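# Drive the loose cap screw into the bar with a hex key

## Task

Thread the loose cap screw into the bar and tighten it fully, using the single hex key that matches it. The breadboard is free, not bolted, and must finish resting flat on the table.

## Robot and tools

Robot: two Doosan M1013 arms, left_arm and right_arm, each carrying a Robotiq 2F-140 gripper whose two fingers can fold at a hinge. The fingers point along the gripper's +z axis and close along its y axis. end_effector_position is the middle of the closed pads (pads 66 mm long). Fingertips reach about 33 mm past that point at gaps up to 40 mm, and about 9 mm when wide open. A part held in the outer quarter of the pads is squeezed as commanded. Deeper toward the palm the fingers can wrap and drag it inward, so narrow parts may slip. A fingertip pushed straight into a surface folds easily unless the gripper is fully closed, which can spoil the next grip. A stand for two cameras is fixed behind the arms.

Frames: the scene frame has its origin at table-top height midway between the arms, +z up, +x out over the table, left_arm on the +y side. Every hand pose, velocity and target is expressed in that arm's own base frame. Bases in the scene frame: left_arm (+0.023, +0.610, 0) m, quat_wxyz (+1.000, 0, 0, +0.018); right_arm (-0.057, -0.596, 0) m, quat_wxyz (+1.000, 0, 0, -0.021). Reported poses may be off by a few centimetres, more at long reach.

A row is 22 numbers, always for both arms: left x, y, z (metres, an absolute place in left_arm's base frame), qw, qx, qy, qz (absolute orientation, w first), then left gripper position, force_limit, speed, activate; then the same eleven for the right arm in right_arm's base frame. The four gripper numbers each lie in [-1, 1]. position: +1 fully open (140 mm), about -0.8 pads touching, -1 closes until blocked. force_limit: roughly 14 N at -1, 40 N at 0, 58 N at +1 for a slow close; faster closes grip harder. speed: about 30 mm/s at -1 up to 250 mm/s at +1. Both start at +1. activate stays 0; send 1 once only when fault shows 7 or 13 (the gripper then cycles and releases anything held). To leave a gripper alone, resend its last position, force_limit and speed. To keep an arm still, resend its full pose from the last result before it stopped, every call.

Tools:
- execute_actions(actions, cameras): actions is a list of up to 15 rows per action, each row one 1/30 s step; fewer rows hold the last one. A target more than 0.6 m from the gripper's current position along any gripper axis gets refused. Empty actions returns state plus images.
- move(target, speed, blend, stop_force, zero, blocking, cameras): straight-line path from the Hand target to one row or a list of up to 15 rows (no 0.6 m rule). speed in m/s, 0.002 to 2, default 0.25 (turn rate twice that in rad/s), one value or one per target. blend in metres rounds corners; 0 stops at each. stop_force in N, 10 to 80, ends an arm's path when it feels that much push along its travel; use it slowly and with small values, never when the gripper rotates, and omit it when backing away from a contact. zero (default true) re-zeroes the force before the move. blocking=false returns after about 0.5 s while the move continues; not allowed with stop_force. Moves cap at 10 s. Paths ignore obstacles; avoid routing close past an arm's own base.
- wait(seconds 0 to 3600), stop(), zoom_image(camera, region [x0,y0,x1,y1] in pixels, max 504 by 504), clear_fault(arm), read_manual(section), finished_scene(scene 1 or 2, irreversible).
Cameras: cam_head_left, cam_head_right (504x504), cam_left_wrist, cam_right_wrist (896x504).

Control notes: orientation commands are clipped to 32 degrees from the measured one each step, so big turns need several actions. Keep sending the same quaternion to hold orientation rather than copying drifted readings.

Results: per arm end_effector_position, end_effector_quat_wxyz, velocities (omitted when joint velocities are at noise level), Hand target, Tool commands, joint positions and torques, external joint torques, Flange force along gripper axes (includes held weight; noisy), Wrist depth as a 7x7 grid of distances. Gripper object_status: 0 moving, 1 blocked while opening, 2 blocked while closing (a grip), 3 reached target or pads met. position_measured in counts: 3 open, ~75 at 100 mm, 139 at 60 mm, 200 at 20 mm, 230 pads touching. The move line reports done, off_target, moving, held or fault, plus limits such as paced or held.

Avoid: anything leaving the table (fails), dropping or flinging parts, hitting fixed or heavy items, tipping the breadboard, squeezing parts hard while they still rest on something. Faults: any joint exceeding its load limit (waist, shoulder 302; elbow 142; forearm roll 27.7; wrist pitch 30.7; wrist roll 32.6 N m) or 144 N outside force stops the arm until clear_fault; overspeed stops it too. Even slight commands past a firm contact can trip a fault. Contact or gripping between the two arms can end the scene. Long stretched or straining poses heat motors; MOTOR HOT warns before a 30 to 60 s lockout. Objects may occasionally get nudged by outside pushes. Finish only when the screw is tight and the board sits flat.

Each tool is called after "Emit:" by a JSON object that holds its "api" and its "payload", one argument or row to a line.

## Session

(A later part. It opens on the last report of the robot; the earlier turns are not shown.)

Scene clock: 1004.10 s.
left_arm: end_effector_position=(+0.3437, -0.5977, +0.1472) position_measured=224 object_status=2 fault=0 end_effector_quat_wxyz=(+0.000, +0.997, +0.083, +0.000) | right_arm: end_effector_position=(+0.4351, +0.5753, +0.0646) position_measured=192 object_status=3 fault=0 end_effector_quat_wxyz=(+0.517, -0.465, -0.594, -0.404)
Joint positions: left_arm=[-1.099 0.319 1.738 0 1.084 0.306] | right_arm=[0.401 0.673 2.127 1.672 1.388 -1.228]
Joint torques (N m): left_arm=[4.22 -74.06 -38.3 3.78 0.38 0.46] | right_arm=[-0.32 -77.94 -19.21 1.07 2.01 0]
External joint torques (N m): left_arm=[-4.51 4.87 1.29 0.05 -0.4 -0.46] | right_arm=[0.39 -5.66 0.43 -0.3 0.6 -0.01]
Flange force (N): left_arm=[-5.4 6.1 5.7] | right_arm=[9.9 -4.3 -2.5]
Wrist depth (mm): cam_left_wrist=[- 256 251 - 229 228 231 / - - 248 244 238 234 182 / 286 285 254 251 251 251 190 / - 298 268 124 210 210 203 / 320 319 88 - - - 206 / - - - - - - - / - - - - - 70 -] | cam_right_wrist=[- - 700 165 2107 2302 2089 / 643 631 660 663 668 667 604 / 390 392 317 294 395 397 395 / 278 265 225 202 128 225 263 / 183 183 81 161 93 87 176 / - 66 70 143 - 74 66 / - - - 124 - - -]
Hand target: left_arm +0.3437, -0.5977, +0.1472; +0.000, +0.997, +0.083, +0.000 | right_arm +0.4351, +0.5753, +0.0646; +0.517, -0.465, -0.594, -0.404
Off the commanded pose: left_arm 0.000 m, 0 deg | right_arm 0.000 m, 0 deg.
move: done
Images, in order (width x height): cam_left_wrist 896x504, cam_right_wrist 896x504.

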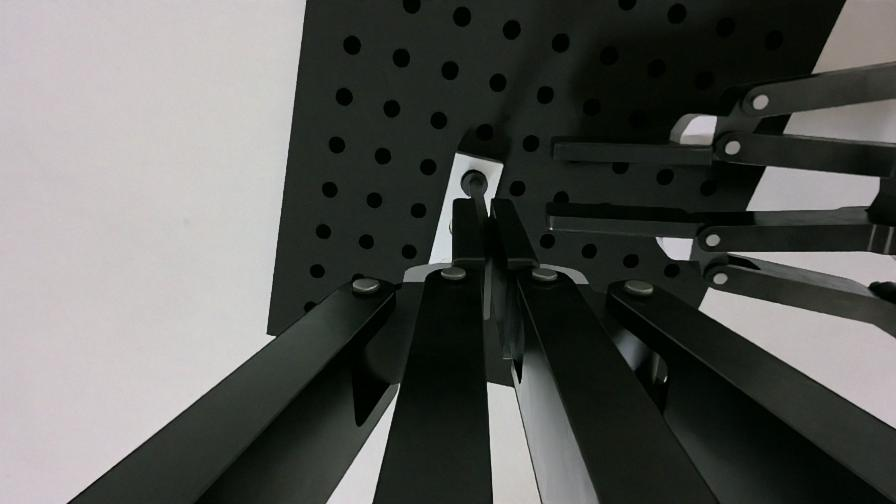

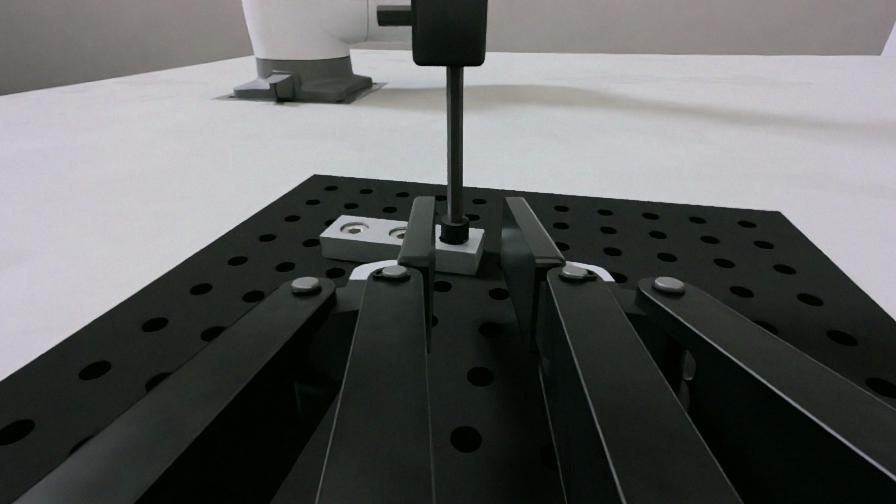

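Emit:
{"api": "move", "payload": {
  "target": [
    [0.3437,-0.5977,0.1464,0,0.9966,0.0828,0,-1,0.5,-1,0,0.4351,0.5753,0.0646,0.5170,-0.4645,-0.5942,-0.4041,-0.5,-1,-1,0],
    [0.3456,-0.5938,0.1462,0,0.8410,-0.5410,0,-1,0.5,-1,0,0.4351,0.5753,0.0646,0.5170,-0.4645,-0.5942,-0.4041,-0.5,-1,-1,0],
    [0.3496,-0.5947,0.1460,0,0.3379,-0.9412,0,-1,0.5,-1,0,0.4351,0.5753,0.0646,0.5170,-0.4645,-0.5942,-0.4041,-0.5,-1,-1,0],
    [0.3498,-0.5989,0.1458,0,-0.3049,-0.9524,0,-1,0.5,-1,0,0.4351,0.5753,0.0646,0.5170,-0.4645,-0.5942,-0.4041,-0.5,-1,-1,0],
    [0.3458,-0.6001,0.1456,0,-0.8216,-0.5700,0,-1,0.5,-1,0,0.4351,0.5753,0.0646,0.5170,-0.4645,-0.5942,-0.4041,-0.5,-1,-1,0]
  ],
  "speed": [0.02,0.4,0.4,0.4,0.4],
  "blend": [0,0.03,0.03,0.03,0],
  "cameras": ["cam_right_wrist","cam_left_wrist"]
}}

Emit:
{"api": "zoom_image", "payload": {
  "camera": "cam_right_wrist",
  "region": [400, 120, 530, 260]
}}

Emit:
{"api": "zoom_image", "payload": {
  "camera": "cam_left_wrist",
  "region": [440, 140, 500, 200]
}}

Scene clock: 1018.07 s.
left_arm: end_effector_position=(+0.3457, -0.6001, +0.1456) position_measured=224 object_status=2 fault=0 end_effector_quat_wxyz=(+0.000, +0.822, +0.570, +0.000) | right_arm: end_effector_position=(+0.4351, +0.5753, +0.0646) position_measured=192 object_status=3 fault=0 end_effector_quat_wxyz=(+0.517, -0.465, -0.594, -0.404)
Joint positions: left_arm=[-1.098 0.325 1.734 0 1.083 5.543] | right_arm=[0.401 0.673 2.127 1.672 1.388 -1.228]
Joint torques (N m): left_arm=[5.54 -44.41 -16.45 4.78 0.22 0.49] | right_arm=[-0.19 -77.79 -19.06 1.01 1.97 -0.01]
External joint torques (N m): left_arm=[-5.32 -25.29 -20.36 -0.96 -0.19 -0.49] | right_arm=[0.18 -6.12 0.33 -0.24 0.65 0.01]
Flange force (N): left_arm=[-9.1 -2.1 -38.4] | right_arm=[10.7 -4.4 -2.9]
Wrist depth (mm): cam_left_wrist=[258 252 234 - - - - / 268 243 - 247 242 234 261 / 283 - - 247 248 246 269 / 296 298 267 137 262 264 - / 315 - 83 - - 273 299 / - - - - - - 316 / - - - - - 70 -] | cam_right_wrist=[- - 698 160 2346 2617 2563 / 578 576 663 588 779 578 633 / 390 391 366 395 392 394 365 / 279 263 226 170 214 226 265 / 182 175 81 160 92 87 176 / - 66 70 142 - 74 66 / - - - 125 - - -]
Hand target: left_arm +0.3458, -0.6001, +0.1456; +0.000, +0.822, +0.570, +0.000 | right_arm +0.4351, +0.5753, +0.0646; +0.517, -0.465, -0.594, -0.404
Off the commanded pose: left_arm 0.000 m, 0 deg | right_arm 0.000 m, 0 deg.
move: done
Images, in order (width x height): cam_left_wrist 896x504, cam_right_wrist 896x504.

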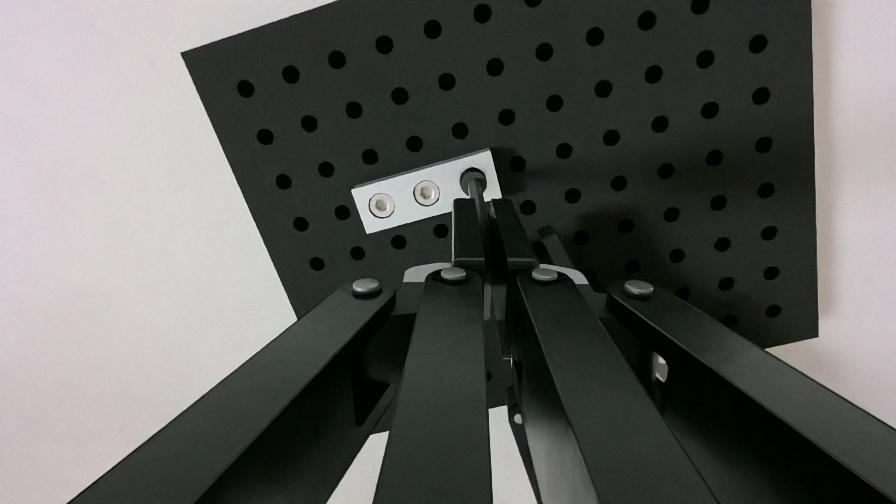

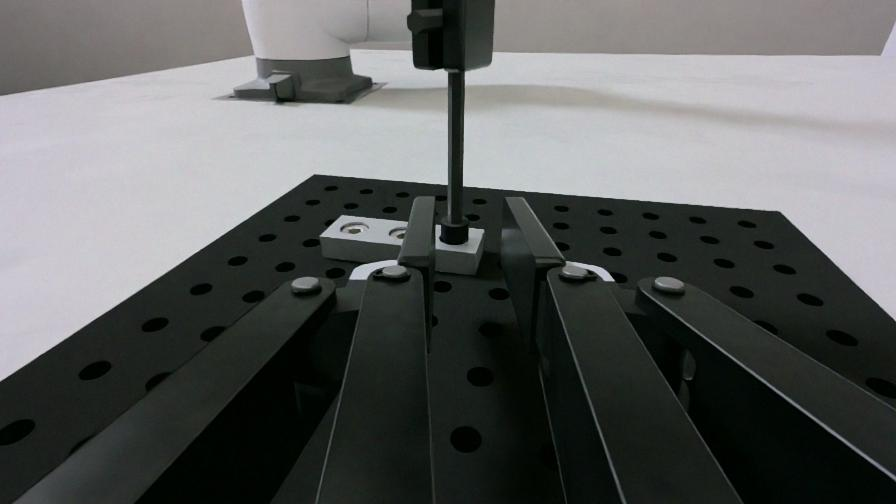

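Scaled by 3.600 from the camera's image (finer frame: 1280x720).

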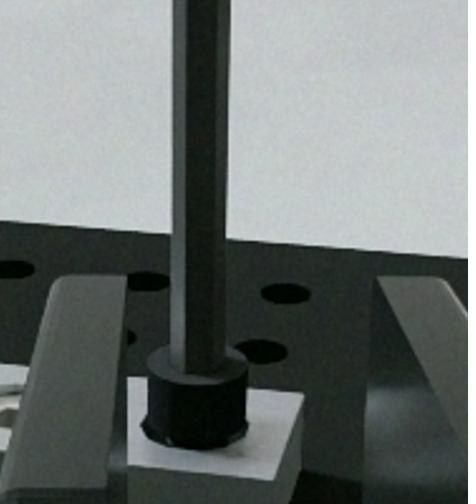

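Scaled by 8.400 from the camera's image (finer frame: 1280x720).

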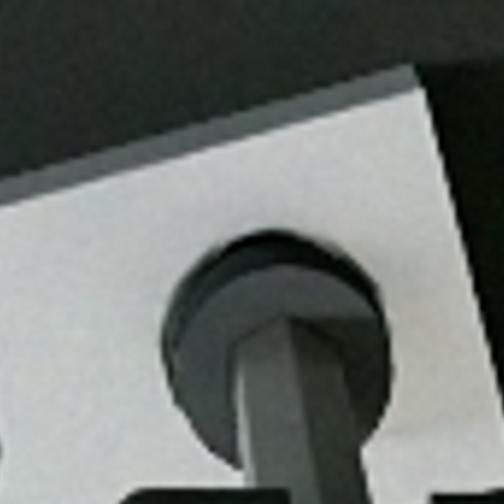

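Emit:
{"api": "move", "payload": {
  "target": [
    [0.3458,-0.6001,0.1466,0,-0.8216,-0.5700,0,-1,0.5,-1,0,0.4351,0.5753,0.0646,0.5170,-0.4645,-0.5942,-0.4041,-0.5,-1,-1,0],
    [0.3458,-0.6001,0.1535,0,-0.8216,-0.5700,0,-1,0.5,-1,0,0.4351,0.5753,0.0646,0.5170,-0.4645,-0.5942,-0.4041,-0.5,-1,-1,0]
  ],
  "speed": [0.02,0.02],
  "cameras": ["cam_right_wrist","cam_left_wrist"]
}}

Emit:
{"api": "zoom_image", "payload": {
  "camera": "cam_right_wrist",
  "region": [400, 120, 530, 260]
}}

Emit:
{"api": "zoom_image", "payload": {
  "camera": "cam_left_wrist",
  "region": [440, 140, 500, 200]
}}

Scene clock: 1029.03 s.
left_arm: end_effector_position=(+0.3458, -0.6001, +0.1535) position_measured=224 object_status=2 fault=0 end_effector_quat_wxyz=(+0.000, +0.822, +0.570, +0.000) | right_arm: end_effector_position=(+0.4351, +0.5753, +0.0646) position_measured=192 object_status=3 fault=0 end_effector_quat_wxyz=(+0.517, -0.465, -0.594, -0.404)
Joint positions: left_arm=[-1.098 0.319 1.726 0 1.097 5.543] | right_arm=[0.401 0.673 2.127 1.672 1.388 -1.228]
Joint torques (N m): left_arm=[4.33 -74.26 -38.47 3.8 0.43 0.44] | right_arm=[0.26 -78.19 -19.21 1.1 1.95 0.04]
External joint torques (N m): left_arm=[-4.51 4.91 1.34 0.04 -0.41 -0.44] | right_arm=[-0.08 -5.27 0.58 -0.35 0.66 -0.04]
Flange force (N): left_arm=[-8.0 -1.6 5.7] | right_arm=[9.1 -4.3 -3.3]
Wrist depth (mm): cam_left_wrist=[262 261 - 235 235 231 - / 275 246 - - - - - / 286 281 263 253 259 255 284 / - 311 273 124 223 272 289 / - - 83 - - 283 316 / - - - - - - 327 / - - - - - 70 -] | cam_right_wrist=[- 2960 700 171 2537 2240 2220 / 570 653 679 668 679 674 665 / 390 395 362 394 392 393 391 / 278 264 225 170 128 226 278 / 183 183 81 160 93 87 175 / - 66 70 142 - 74 66 / - - - 125 - - -]
Hand target: left_arm +0.3458, -0.6001, +0.1535; +0.000, +0.822, +0.570, +0.000 | right_arm +0.4351, +0.5753, +0.0646; +0.517, -0.465, -0.594, -0.404
Off the commanded pose: left_arm 0.000 m, 0 deg | right_arm 0.000 m, 0 deg.
move: done
Images, in order (width x height): cam_left_wrist 896x504, cam_right_wrist 896x504.

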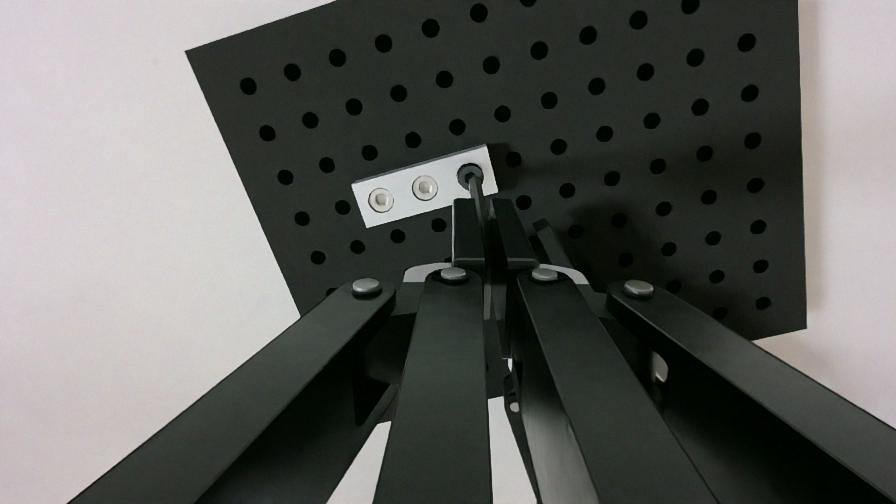

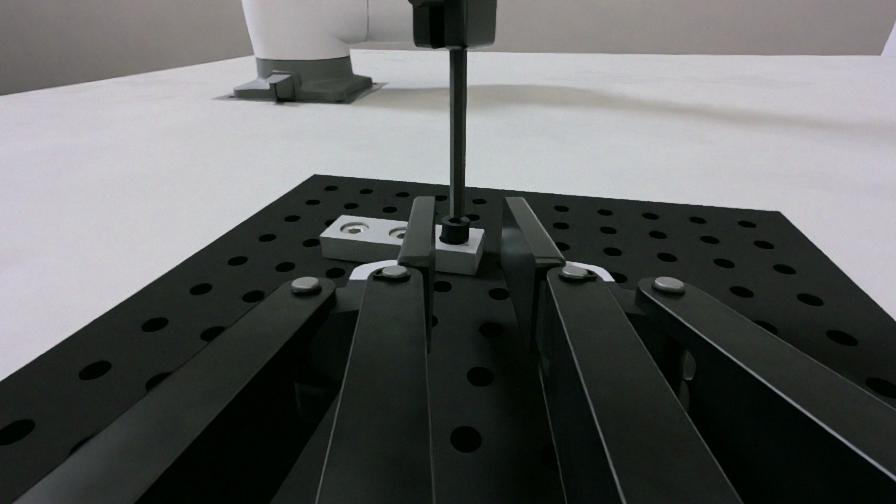

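Scaled by 3.600 from the camera's image (finer frame: 1280x720).

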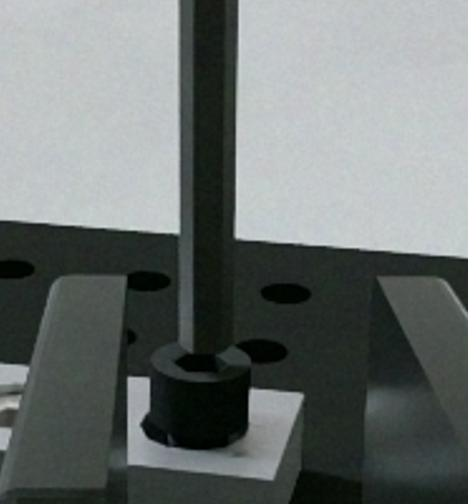

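Scaled by 8.400 from the camera's image (finer frame: 1280x720).

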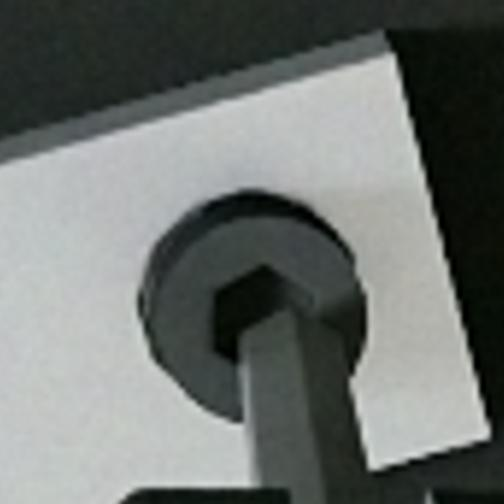

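Emit:
{"api": "move", "payload": {
  "target": [
    [0.3502,-0.5981,0.1545,0,-0.1779,-0.9840,0,-1,0.5,-1,0,0.4351,0.5753,0.0646,0.5170,-0.4645,-0.5942,-0.4041,-0.5,-1,-1,0],
    [0.3482,-0.5937,0.1545,0,0.57,-0.8216,0,-1,0.5,-1,0,0.4351,0.5753,0.0646,0.5170,-0.4645,-0.5942,-0.4041,-0.5,-1,-1,0],
    [0.3438,-0.5957,0.1545,0,0.984,-0.1779,0,-1,0.5,-1,0,0.4351,0.5753,0.0646,0.5170,-0.4645,-0.5942,-0.4041,-0.5,-1,-1,0],
    [0.3458,-0.6001,0.1545,0,0.8216,0.57,0,-1,0.5,-1,0,0.4351,0.5753,0.0646,0.5170,-0.4645,-0.5942,-0.4041,-0.5,-1,-1,0],
    [0.3502,-0.5981,0.1545,0,0.1779,0.984,0,-1,0.5,-1,0,0.4351,0.5753,0.0646,0.5170,-0.4645,-0.5942,-0.4041,-0.5,-1,-1,0],
    [0.3482,-0.5937,0.1545,0,-0.57,0.8216,0,-1,0.5,-1,0,0.4351,0.5753,0.0646,0.5170,-0.4645,-0.5942,-0.4041,-0.5,-1,-1,0],
    [0.3438,-0.5957,0.1545,0,-0.984,0.1779,0,-1,0.5,-1,0,0.4351,0.5753,0.0646,0.5170,-0.4645,-0.5942,-0.4041,-0.5,-1,-1,0],
    [0.3436,-0.5976,0.1545,0,-0.9966,-0.0828,0,-1,0.5,-1,0,0.4351,0.5753,0.0646,0.5170,-0.4645,-0.5942,-0.4041,-0.5,-1,-1,0]
  ],
  "speed": 1,
  "blend": [0.1,0.1,0.1,0.1,0.1,0.1,0.1,0],
  "cameras": ["cam_right_wrist","cam_left_wrist"]
}}

Emit:
{"api": "zoom_image", "payload": {
  "camera": "cam_right_wrist",
  "region": [400, 120, 530, 260]
}}

Emit:
{"api": "zoom_image", "payload": {
  "camera": "cam_left_wrist",
  "region": [440, 140, 500, 200]
}}

Scene clock: 1045.23 s.
left_arm: end_effector_position=(+0.3436, -0.5976, +0.1545) position_measured=224 object_status=2 fault=0 end_effector_quat_wxyz=(+0.000, +0.997, +0.083, +0.000) | right_arm: end_effector_position=(+0.4351, +0.5753, +0.0646) position_measured=192 object_status=3 fault=0 end_effector_quat_wxyz=(+0.517, -0.465, -0.594, -0.404)
Joint positions: left_arm=[-1.099 0.313 1.732 0 1.097 -5.977] | right_arm=[0.401 0.673 2.127 1.672 1.388 -1.228]
Joint torques (N m): left_arm=[4.27 -73.57 -38.52 3.91 0.35 0.44] | right_arm=[-0.29 -78.3 -19.12 1.05 2.05 0]
External joint torques (N m): left_arm=[-4.05 4.67 1.39 -0.05 -0.37 -0.44] | right_arm=[0.45 -5.4 0.42 -0.29 0.57 0]
Flange force (N): left_arm=[-4.9 5.5 5.5] | right_arm=[9.5 -4.2 -2.3]
Wrist depth (mm): cam_left_wrist=[261 269 241 246 233 234 231 / 271 - 245 246 242 214 189 / - 288 262 255 259 257 199 / - 305 272 119 271 217 207 / 329 318 83 - - 284 214 / - - - - - - - / - - - - - 70 -] | cam_right_wrist=[- - 702 161 2537 2302 2022 / 578 - 676 585 660 574 - / 390 364 293 392 393 393 392 / 279 263 225 170 213 225 264 / 182 182 81 160 92 87 176 / - 66 70 142 - 74 66 / - - - 124 - - -]
Hand target: left_arm +0.3436, -0.5976, +0.1545; +0.000, +0.997, +0.083, +0.000 | right_arm +0.4351, +0.5753, +0.0646; +0.517, -0.465, -0.594, -0.404
Off the commanded pose: left_arm 0.000 m, 0 deg | right_arm 0.000 m, 0 deg.
move: done
Images, in order (width x height): cam_left_wrist 896x504, cam_right_wrist 896x504.

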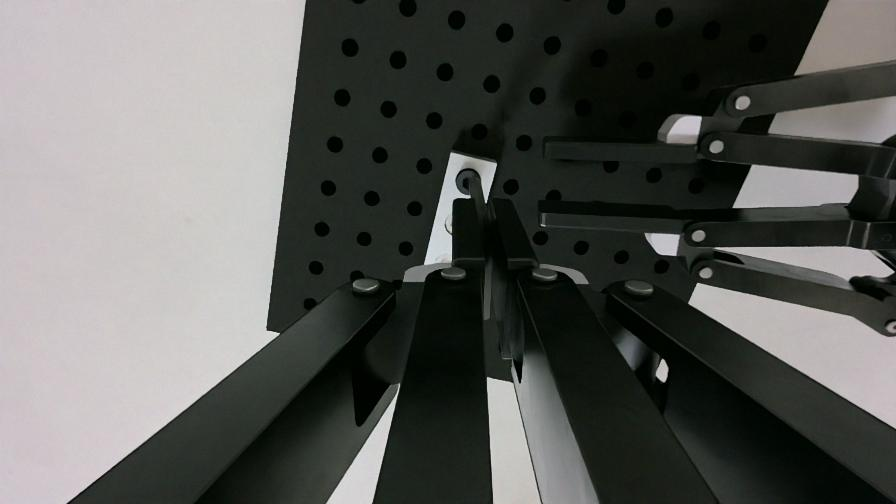

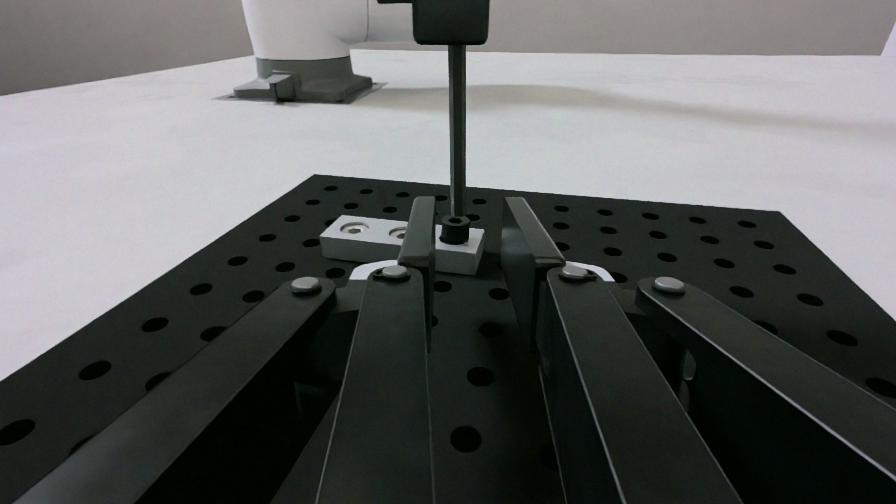

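Scaled by 3.600 from the camera's image (finer frame: 1280x720).

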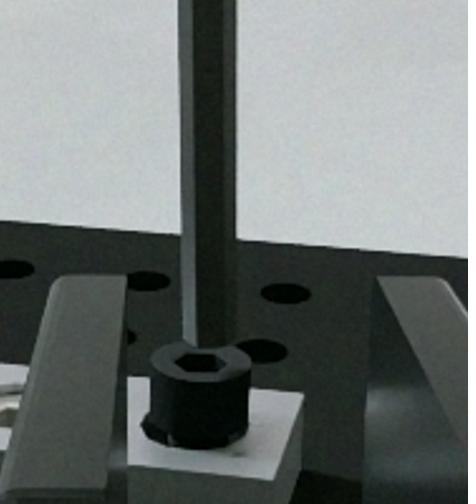

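Scaled by 8.400 from the camera's image (finer frame: 1280x720).

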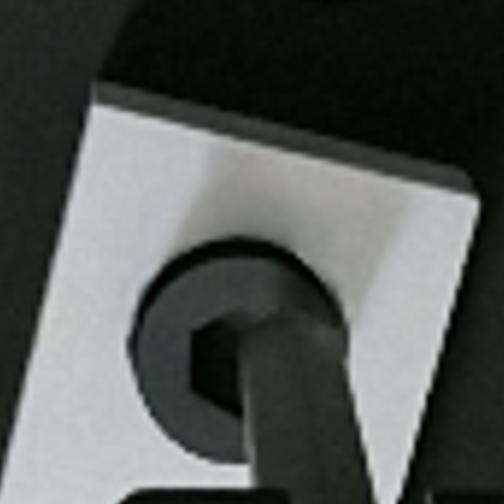

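Emit:
{"api": "move", "payload": {
  "target": [
    [0.3448,-0.5943,0.1545,0,-0.9045,0.4266,0,-1,0.5,-1,0,0.4351,0.5753,0.0646,0.5170,-0.4645,-0.5942,-0.4041,-0.5,-1,-1,0]
  ],
  "speed": 0.4,
  "cameras": ["cam_right_wrist","cam_left_wrist"]
}}

Emit:
{"api": "zoom_image", "payload": {
  "camera": "cam_right_wrist",
  "region": [400, 120, 530, 260]
}}

Emit:
{"api": "zoom_image", "payload": {
  "camera": "cam_left_wrist",
  "region": [440, 140, 500, 200]
}}

Scene clock: 1058.90 s.
left_arm: end_effector_position=(+0.3448, -0.5943, +0.1545) position_measured=224 object_status=2 fault=0 end_effector_quat_wxyz=(+0.000, +0.904, -0.427, +0.000) | right_arm: end_effector_position=(+0.4351, +0.5753, +0.0646) position_measured=192 object_status=3 fault=0 end_effector_quat_wxyz=(+0.517, -0.465, -0.594, -0.404)
Joint positions: left_arm=[-1.095 0.31 1.736 0 1.095 -4.926] | right_arm=[0.401 0.673 2.127 1.672 1.388 -1.228]
Joint torques (N m): left_arm=[4.37 -73.07 -38.46 3.71 0.35 0.42] | right_arm=[-0.21 -78.24 -19.32 1.06 2.01 0.02]
External joint torques (N m): left_arm=[-4.34 4.41 1.17 0.13 -0.41 -0.42] | right_arm=[0.07 -5.44 0.61 -0.28 0.6 -0.02]
Flange force (N): left_arm=[2.3 7.4 5.1] | right_arm=[9.4 -4.5 -3.0]
Wrist depth (mm): cam_left_wrist=[- 242 238 237 231 237 - / - 247 - 249 246 248 271 / - - - 254 265 259 283 / - - - 119 269 272 295 / - - 83 - - 316 - / - - - - - - - / - - - - - 70 -] | cam_right_wrist=[2763 - 698 165 2240 - 2181 / 570 643 656 602 665 589 658 / 386 393 318 390 296 395 393 / 277 263 225 170 213 226 265 / 182 183 81 160 92 87 176 / - 66 70 142 - 74 66 / - - - 125 - - -]
Hand target: left_arm +0.3448, -0.5943, +0.1545; +0.000, +0.904, -0.427, +0.000 | right_arm +0.4351, +0.5753, +0.0646; +0.517, -0.465, -0.594, -0.404
Off the commanded pose: left_arm 0.000 m, 0 deg | right_arm 0.000 m, 0 deg.
move: done
Images, in order (width x height): cam_left_wrist 896x504, cam_right_wrist 896x504.

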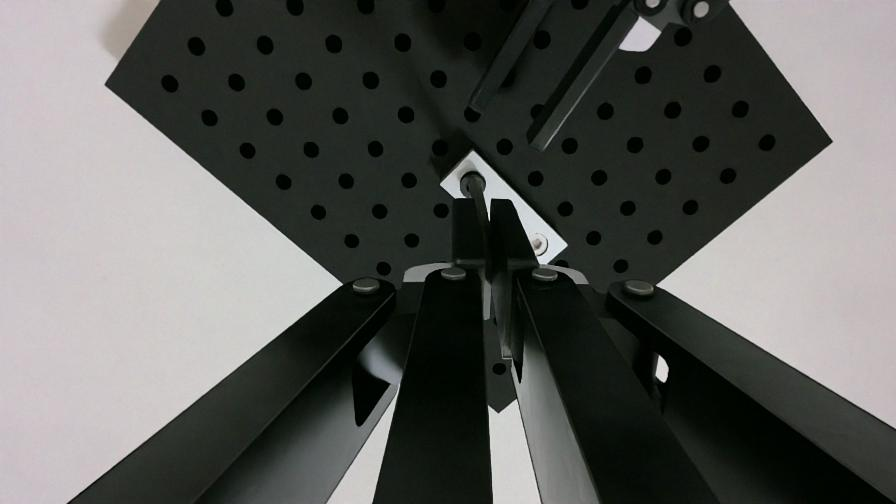

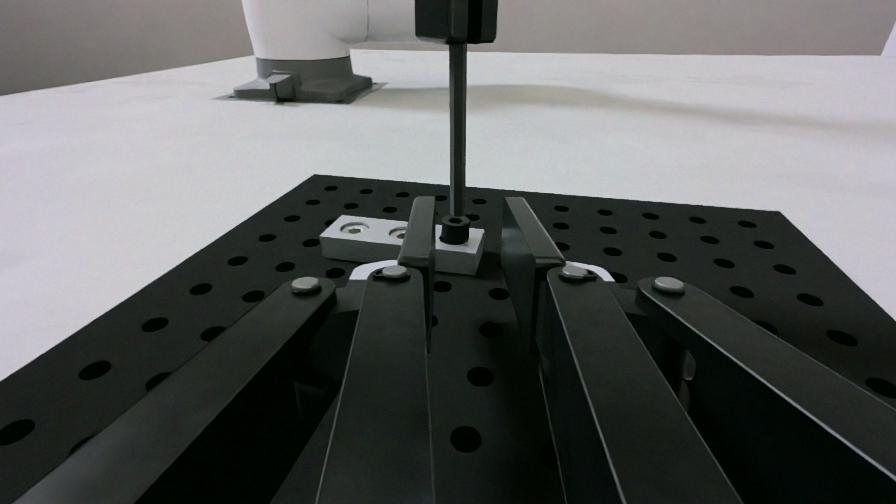

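Scaled by 3.600 from the camera's image (finer frame: 1280x720).

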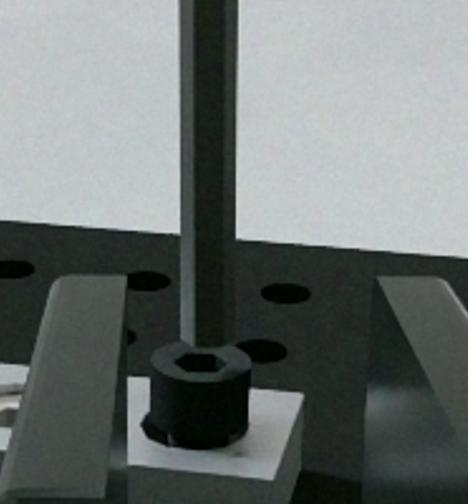

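Scaled by 8.400 from the camera's image (finer frame: 1280x720).

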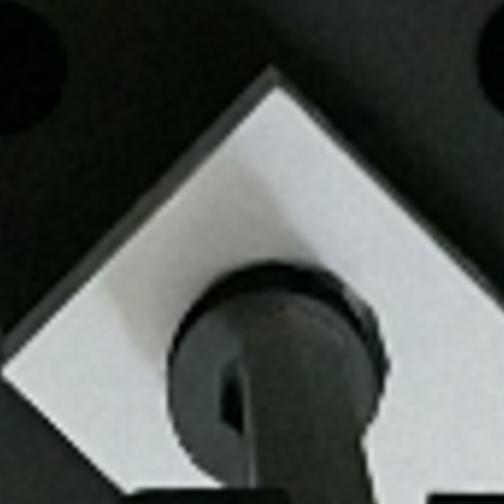

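Emit:
{"api": "move", "payload": {
  "target": [
    [0.3434,-0.5905,0.1545,0,-0.9045,0.4266,0,-1,0.5,-1,0,0.4351,0.5753,0.0646,0.5170,-0.4645,-0.5942,-0.4041,-0.5,-1,-1,0]
  ],
  "speed": 0.05,
  "cameras": ["cam_right_wrist","cam_left_wrist"]
}}

Emit:
{"api": "zoom_image", "payload": {
  "camera": "cam_right_wrist",
  "region": [420, 160, 490, 230]
}}

Emit:
{"api": "zoom_image", "payload": {
  "camera": "cam_left_wrist",
  "region": [440, 140, 500, 200]
}}

Scene clock: 1072.13 s.
left_arm: end_effector_position=(+0.3434, -0.5905, +0.1545) position_measured=224 object_status=2 fault=0 end_effector_quat_wxyz=(+0.000, +0.904, -0.427, +0.000) | right_arm: end_effector_position=(+0.4351, +0.5753, +0.0646) position_measured=192 object_status=3 fault=0 end_effector_quat_wxyz=(+0.517, -0.465, -0.594, -0.404)
Joint positions: left_arm=[-1.095 0.304 1.744 0 1.093 -4.926] | right_arm=[0.401 0.673 2.127 1.672 1.388 -1.228]
Joint torques (N m): left_arm=[4.49 -72.54 -38.36 3.76 0.34 0.44] | right_arm=[-0.24 -78.29 -19.07 1.11 1.96 -0.02]
External joint torques (N m): left_arm=[-4.29 4.5 1.19 0.07 -0.4 -0.44] | right_arm=[0.39 -5.31 0.52 -0.36 0.65 0.02]
Flange force (N): left_arm=[2.4 7.4 5.2] | right_arm=[9.3 -4.2 -2.5]
Wrist depth (mm): cam_left_wrist=[- - 235 235 193 234 248 / - 251 - 253 245 248 248 / - 286 - 261 258 258 286 / - - 304 136 255 - 291 / 330 - 83 - - - - / - - - - - - 328 / - - - - - 70 -] | cam_right_wrist=[2891 2703 710 171 2281 - 2144 / 581 636 667 586 756 660 649 / 360 390 318 294 369 395 361 / 278 263 225 170 213 226 256 / 183 183 81 160 92 87 176 / - 66 70 142 - 74 66 / - - - 124 - - -]
Hand target: left_arm +0.3434, -0.5905, +0.1545; +0.000, +0.904, -0.427, +0.000 | right_arm +0.4351, +0.5753, +0.0646; +0.517, -0.465, -0.594, -0.404
Off the commanded pose: left_arm 0.000 m, 0 deg | right_arm 0.000 m, 0 deg.
move: done
Images, in order (width x height): cam_left_wrist 896x504, cam_right_wrist 896x504.

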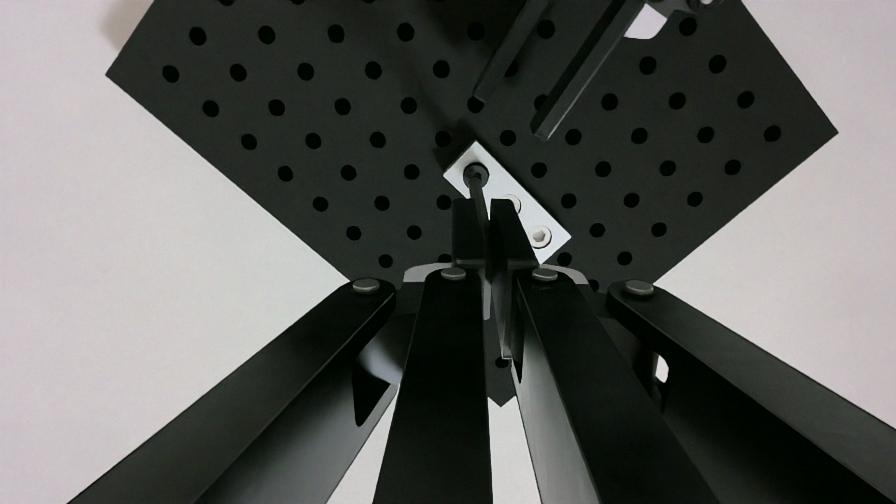

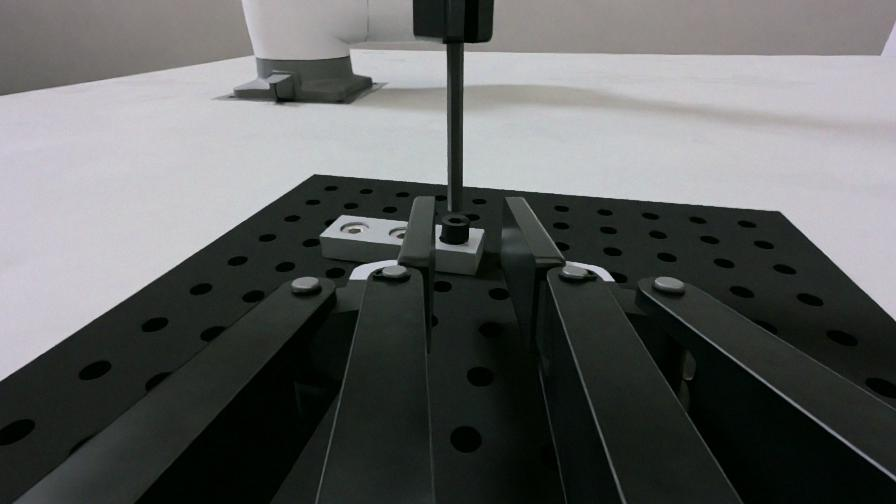

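Scaled by 7.200 from the camera's image (finer frame: 1280x720).

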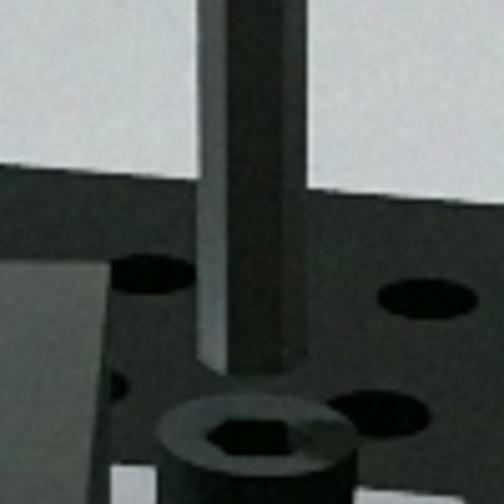

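Scaled by 8.400 from the camera's image (finer frame: 1280x720).

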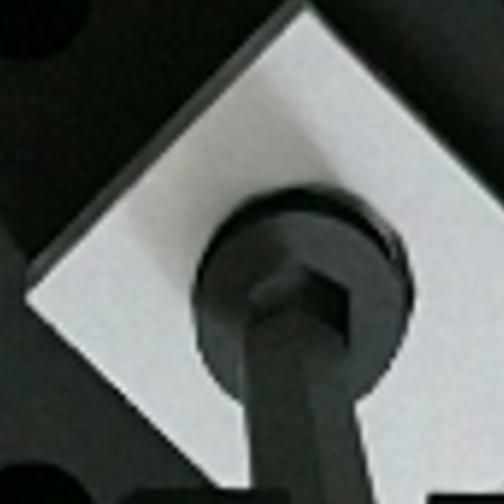

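Emit:
{"api": "move", "payload": {
  "target": [
    [0.3444,-0.5917,0.1545,0,-0.9045,0.4266,0,-1,0.5,-1,0,0.4351,0.5753,0.0646,0.5170,-0.4645,-0.5942,-0.4041,-0.5,-1,-1,0],
    [0.3444,-0.5917,0.1475,0,-0.9045,0.4266,0,-1,0.5,-1,0,0.4351,0.5753,0.0646,0.5170,-0.4645,-0.5942,-0.4041,-0.5,-1,-1,0]
  ],
  "speed": 0.015,
  "stop_force": 15,
  "cameras": ["cam_right_wrist","cam_left_wrist"]
}}

Emit:
{"api": "zoom_image", "payload": {
  "camera": "cam_right_wrist",
  "region": [420, 160, 490, 230]
}}

Emit:
{"api": "zoom_image", "payload": {
  "camera": "cam_left_wrist",
  "region": [440, 140, 500, 200]
}}

Scene clock: 1079.03 s.
left_arm: end_effector_position=(+0.3445, -0.5918, +0.1497) position_measured=224 object_status=2 fault=0 end_effector_quat_wxyz=(+0.000, +0.904, -0.427, +0.000) | right_arm: end_effector_position=(+0.4351, +0.5753, +0.0646) position_measured=192 object_status=3 fault=0 end_effector_quat_wxyz=(+0.517, -0.465, -0.594, -0.404)
Joint positions: left_arm=[-1.094 0.31 1.746 0 1.085 -4.925] | right_arm=[0.401 0.673 2.127 1.672 1.388 -1.228]
Joint torques (N m): left_arm=[4.44 -50.83 -23.94 3.96 -0.98 0.4] | right_arm=[-0.24 -78.33 -19.33 1.06 1.97 0.01]
External joint torques (N m): left_arm=[-4.32 -17.65 -13.12 -0.14 0.92 -0.4] | right_arm=[0.17 -5.04 0.61 -0.29 0.63 -0.01]
Flange force (N): left_arm=[-0.2 6.9 -27.7] | right_arm=[8.8 -4.3 -2.7]
Wrist depth (mm): cam_left_wrist=[- 235 231 229 228 231 252 / - 243 - 244 241 242 249 / 288 283 259 - 256 256 278 / 302 298 262 119 256 268 295 / 319 - 83 - - - 313 / 341 - - - - - 327 / - - - - - 70 -] | cam_right_wrist=[2763 2590 710 171 2346 2302 2220 / 572 595 660 611 649 586 585 / 390 391 316 291 361 429 391 / 277 263 225 170 213 226 265 / 183 183 81 160 92 87 176 / - 66 70 142 - 74 66 / - - - 124 - - -]
Hand target: left_arm +0.3444, -0.5918, +0.1497; +0.000, +0.904, -0.427, +0.000 | right_arm +0.4351, +0.5753, +0.0646; +0.517, -0.465, -0.594, -0.404
Off the commanded pose: left_arm 0.002 m, 0 deg | right_arm 0.000 m, 0 deg.
move: contact (left_arm); path passed 1 of 2 targets
Images, in order (width x height): cam_left_wrist 896x504, cam_right_wrist 896x504.

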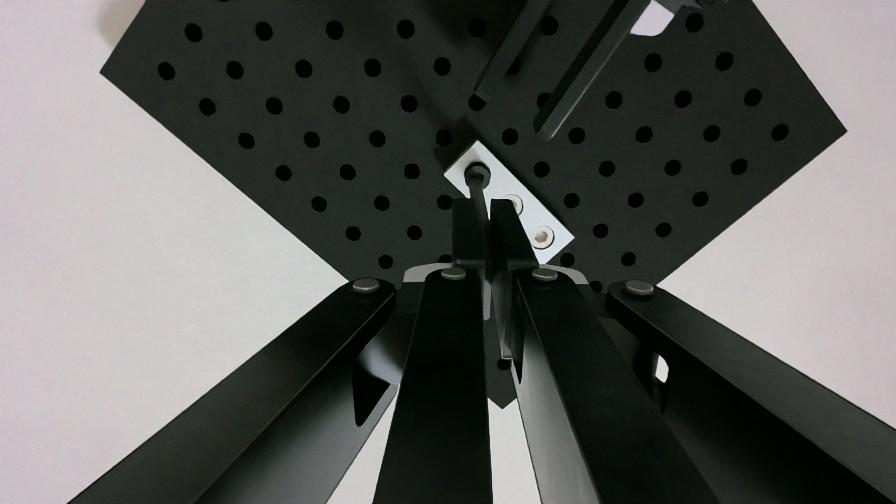

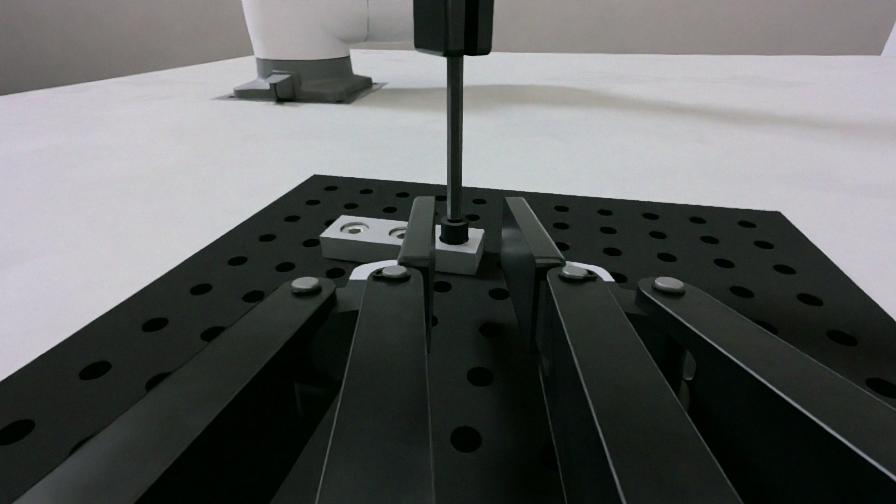

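Scaled by 7.200 from the camera's image (finer frame: 1280x720).

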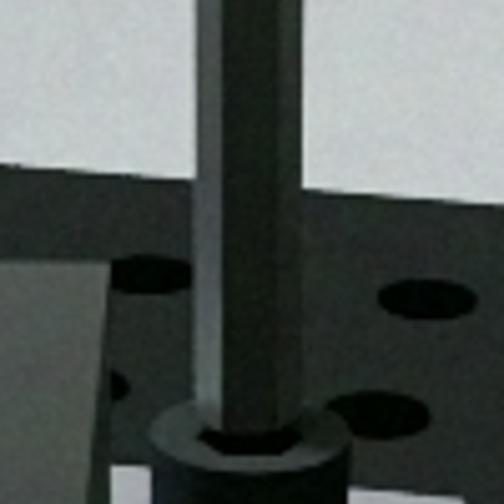

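Scaled by 8.400 from the camera's image (finer frame: 1280x720).

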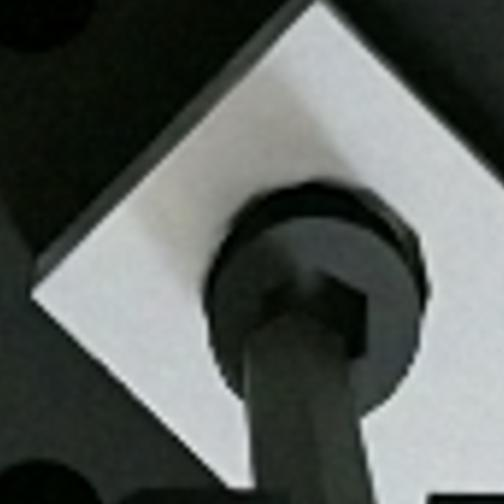

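Emit:
{"api": "move", "payload": {
  "target": [
    [0.3444,-0.5917,0.1525,0,-0.9045,0.4266,0,-1,0.5,-1,0,0.4351,0.5753,0.0646,0.5170,-0.4645,-0.5942,-0.4041,-0.5,-1,-1,0],
    [0.3444,-0.5935,0.1525,0,-0.9045,0.4266,0,-1,0.5,-1,0,0.4351,0.5753,0.0646,0.5170,-0.4645,-0.5942,-0.4041,-0.5,-1,-1,0]
  ],
  "speed": 0.015
}}

Emit:
{"api": "move", "payload": {
  "target": [
    [0.3444,-0.5935,0.1475,0,-0.9045,0.4266,0,-1,0.5,-1,0,0.4351,0.5753,0.0646,0.5170,-0.4645,-0.5942,-0.4041,-0.5,-1,-1,0]
  ],
  "speed": 0.01,
  "stop_force": 10,
  "cameras": ["cam_right_wrist","cam_left_wrist"]
}}

Emit:
{"api": "zoom_image", "payload": {
  "camera": "cam_right_wrist",
  "region": [420, 160, 490, 230]
}}

Emit:
{"api": "zoom_image", "payload": {
  "camera": "cam_left_wrist",
  "region": [440, 140, 500, 200]
}}

Scene clock: 1088.23 s.
left_arm: end_effector_position=(+0.3445, -0.5935, +0.1526) position_measured=224 object_status=2 fault=0 end_effector_quat_wxyz=(+0.000, +0.904, -0.427, +0.000) | right_arm: end_effector_position=(+0.4351, +0.5753, +0.0646) position_measured=192 object_status=3 fault=0 end_effector_quat_wxyz=(+0.517, -0.465, -0.594, -0.404)
Joint positions: left_arm=[-1.095 0.31 1.74 0 1.091 -4.926] | right_arm=[0.401 0.673 2.127 1.672 1.388 -1.228]
Joint torques (N m): left_arm=[3.46 -73.37 -38.46 3.75 0.36 0.41] | right_arm=[0.21 -77.92 -19.31 1.08 2.04 0]
External joint torques (N m): left_arm=[-3.46 4.83 1.36 0.06 -0.42 -0.41] | right_arm=[0.01 -5.6 0.69 -0.34 0.57 0]
Flange force (N): left_arm=[2.8 6.2 5.7] | right_arm=[9.8 -4.7 -3.3]
Wrist depth (mm): cam_left_wrist=[- - 236 234 232 234 261 / 269 - 237 244 243 245 248 / 290 290 - - 257 257 - / 302 306 - 124 261 297 - / - 318 83 - - - 312 / - - - - - - - / - - - - - 70 -] | cam_right_wrist=[2645 - 691 169 2144 2462 2537 / 576 658 710 520 668 585 653 / 389 391 360 293 392 394 393 / 278 263 224 202 213 226 264 / 182 183 81 160 92 86 176 / - 66 70 142 - 74 66 / - - - 125 - - -]
Hand target: left_arm +0.3444, -0.5935, +0.1525; +0.000, +0.904, -0.427, +0.000 | right_arm +0.4351, +0.5753, +0.0646; +0.517, -0.465, -0.594, -0.404
Off the commanded pose: left_arm 0.000 m, 0 deg | right_arm 0.000 m, 0 deg.
move: done

Scene clock: 1089.33 s.
left_arm: end_effector_position=(+0.3444, -0.5935, +0.1475) position_measured=224 object_status=2 fault=0 end_effector_quat_wxyz=(+0.000, +0.904, -0.427, +0.000) | right_arm: end_effector_position=(+0.4351, +0.5753, +0.0646) position_measured=192 object_status=3 fault=0 end_effector_quat_wxyz=(+0.517, -0.465, -0.594, -0.404)
Joint positions: left_arm=[-1.095 0.314 1.745 0 1.083 -4.926] | right_arm=[0.401 0.673 2.127 1.672 1.388 -1.228]
Joint torques (N m): left_arm=[4.48 -72.16 -36.68 3.76 0.78 0.44] | right_arm=[-0.31 -77.57 -19.1 1.04 2.08 0.06]
External joint torques (N m): left_arm=[-4.37 3.39 -0.26 0.03 -0.83 -0.44] | right_arm=[0.38 -6.39 0.23 -0.27 0.53 -0.07]
Flange force (N): left_arm=[3.4 7.7 3.8] | right_arm=[11.1 -4.5 -2.6]
Wrist depth (mm): cam_left_wrist=[254 - 230 230 197 230 - / 266 239 - 241 239 241 257 / 287 283 265 248 252 252 275 / 298 300 269 137 260 269 - / 316 - 88 - - 303 311 / - - - - - - 323 / - - - - - 70 -] | cam_right_wrist=[3825 3032 708 170 2144 2107 2220 / 595 598 668 586 661 596 566 / 390 393 362 391 398 394 392 / 278 263 225 201 213 226 265 / 183 183 81 160 92 87 176 / - 66 70 143 - 74 66 / - - - 124 - - -]
Hand target: left_arm +0.3444, -0.5935, +0.1475; +0.000, +0.904, -0.427, +0.000 | right_arm +0.4351, +0.5753, +0.0646; +0.517, -0.465, -0.594, -0.404
Off the commanded pose: left_arm 0.000 m, 0 deg | right_arm 0.000 m, 0 deg.
move: done
Images, in order (width x height): cam_left_wrist 896x504, cam_right_wrist 896x504.

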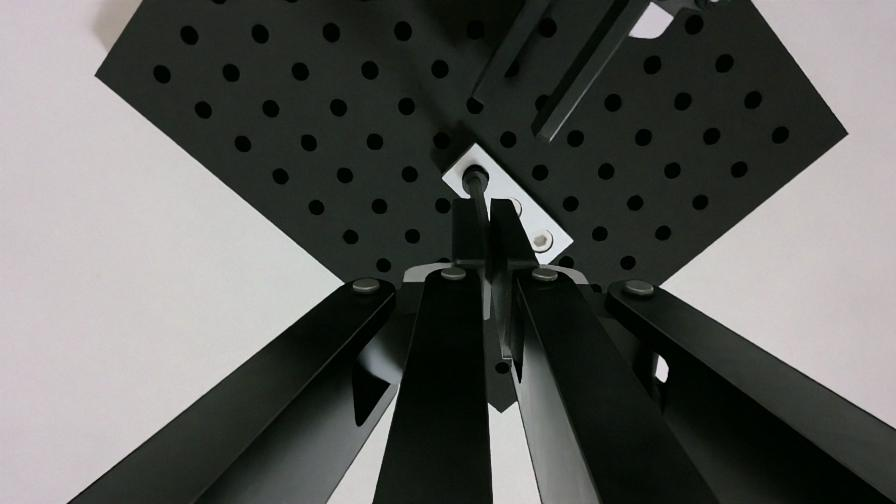

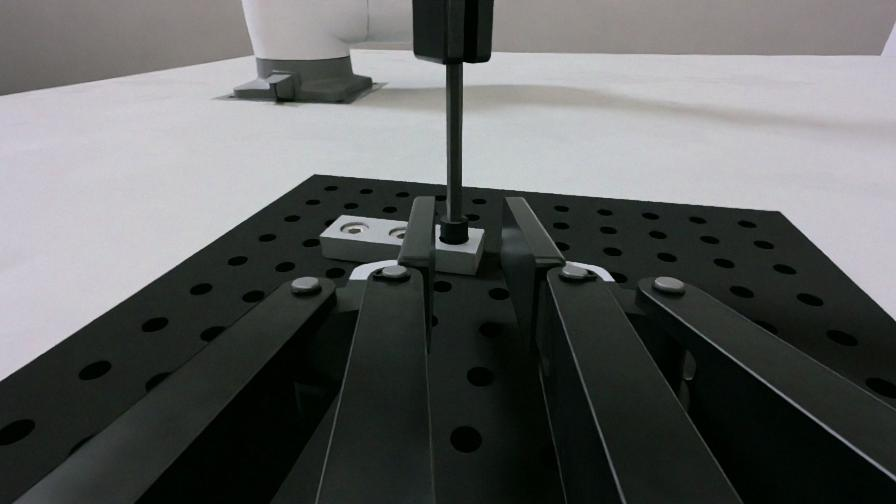

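Scaled by 7.200 from the camera's image (finer frame: 1280x720).

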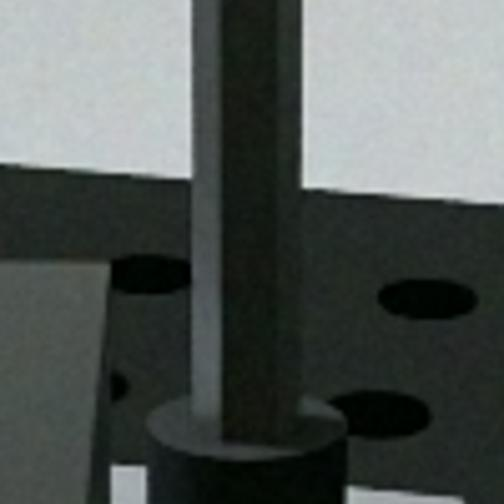

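Scaled by 8.400 from the camera's image (finer frame: 1280x720).

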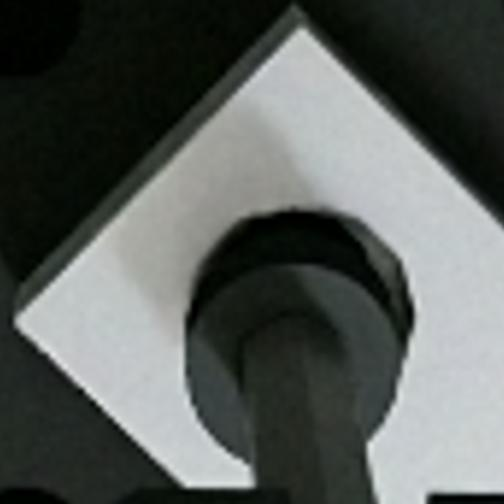

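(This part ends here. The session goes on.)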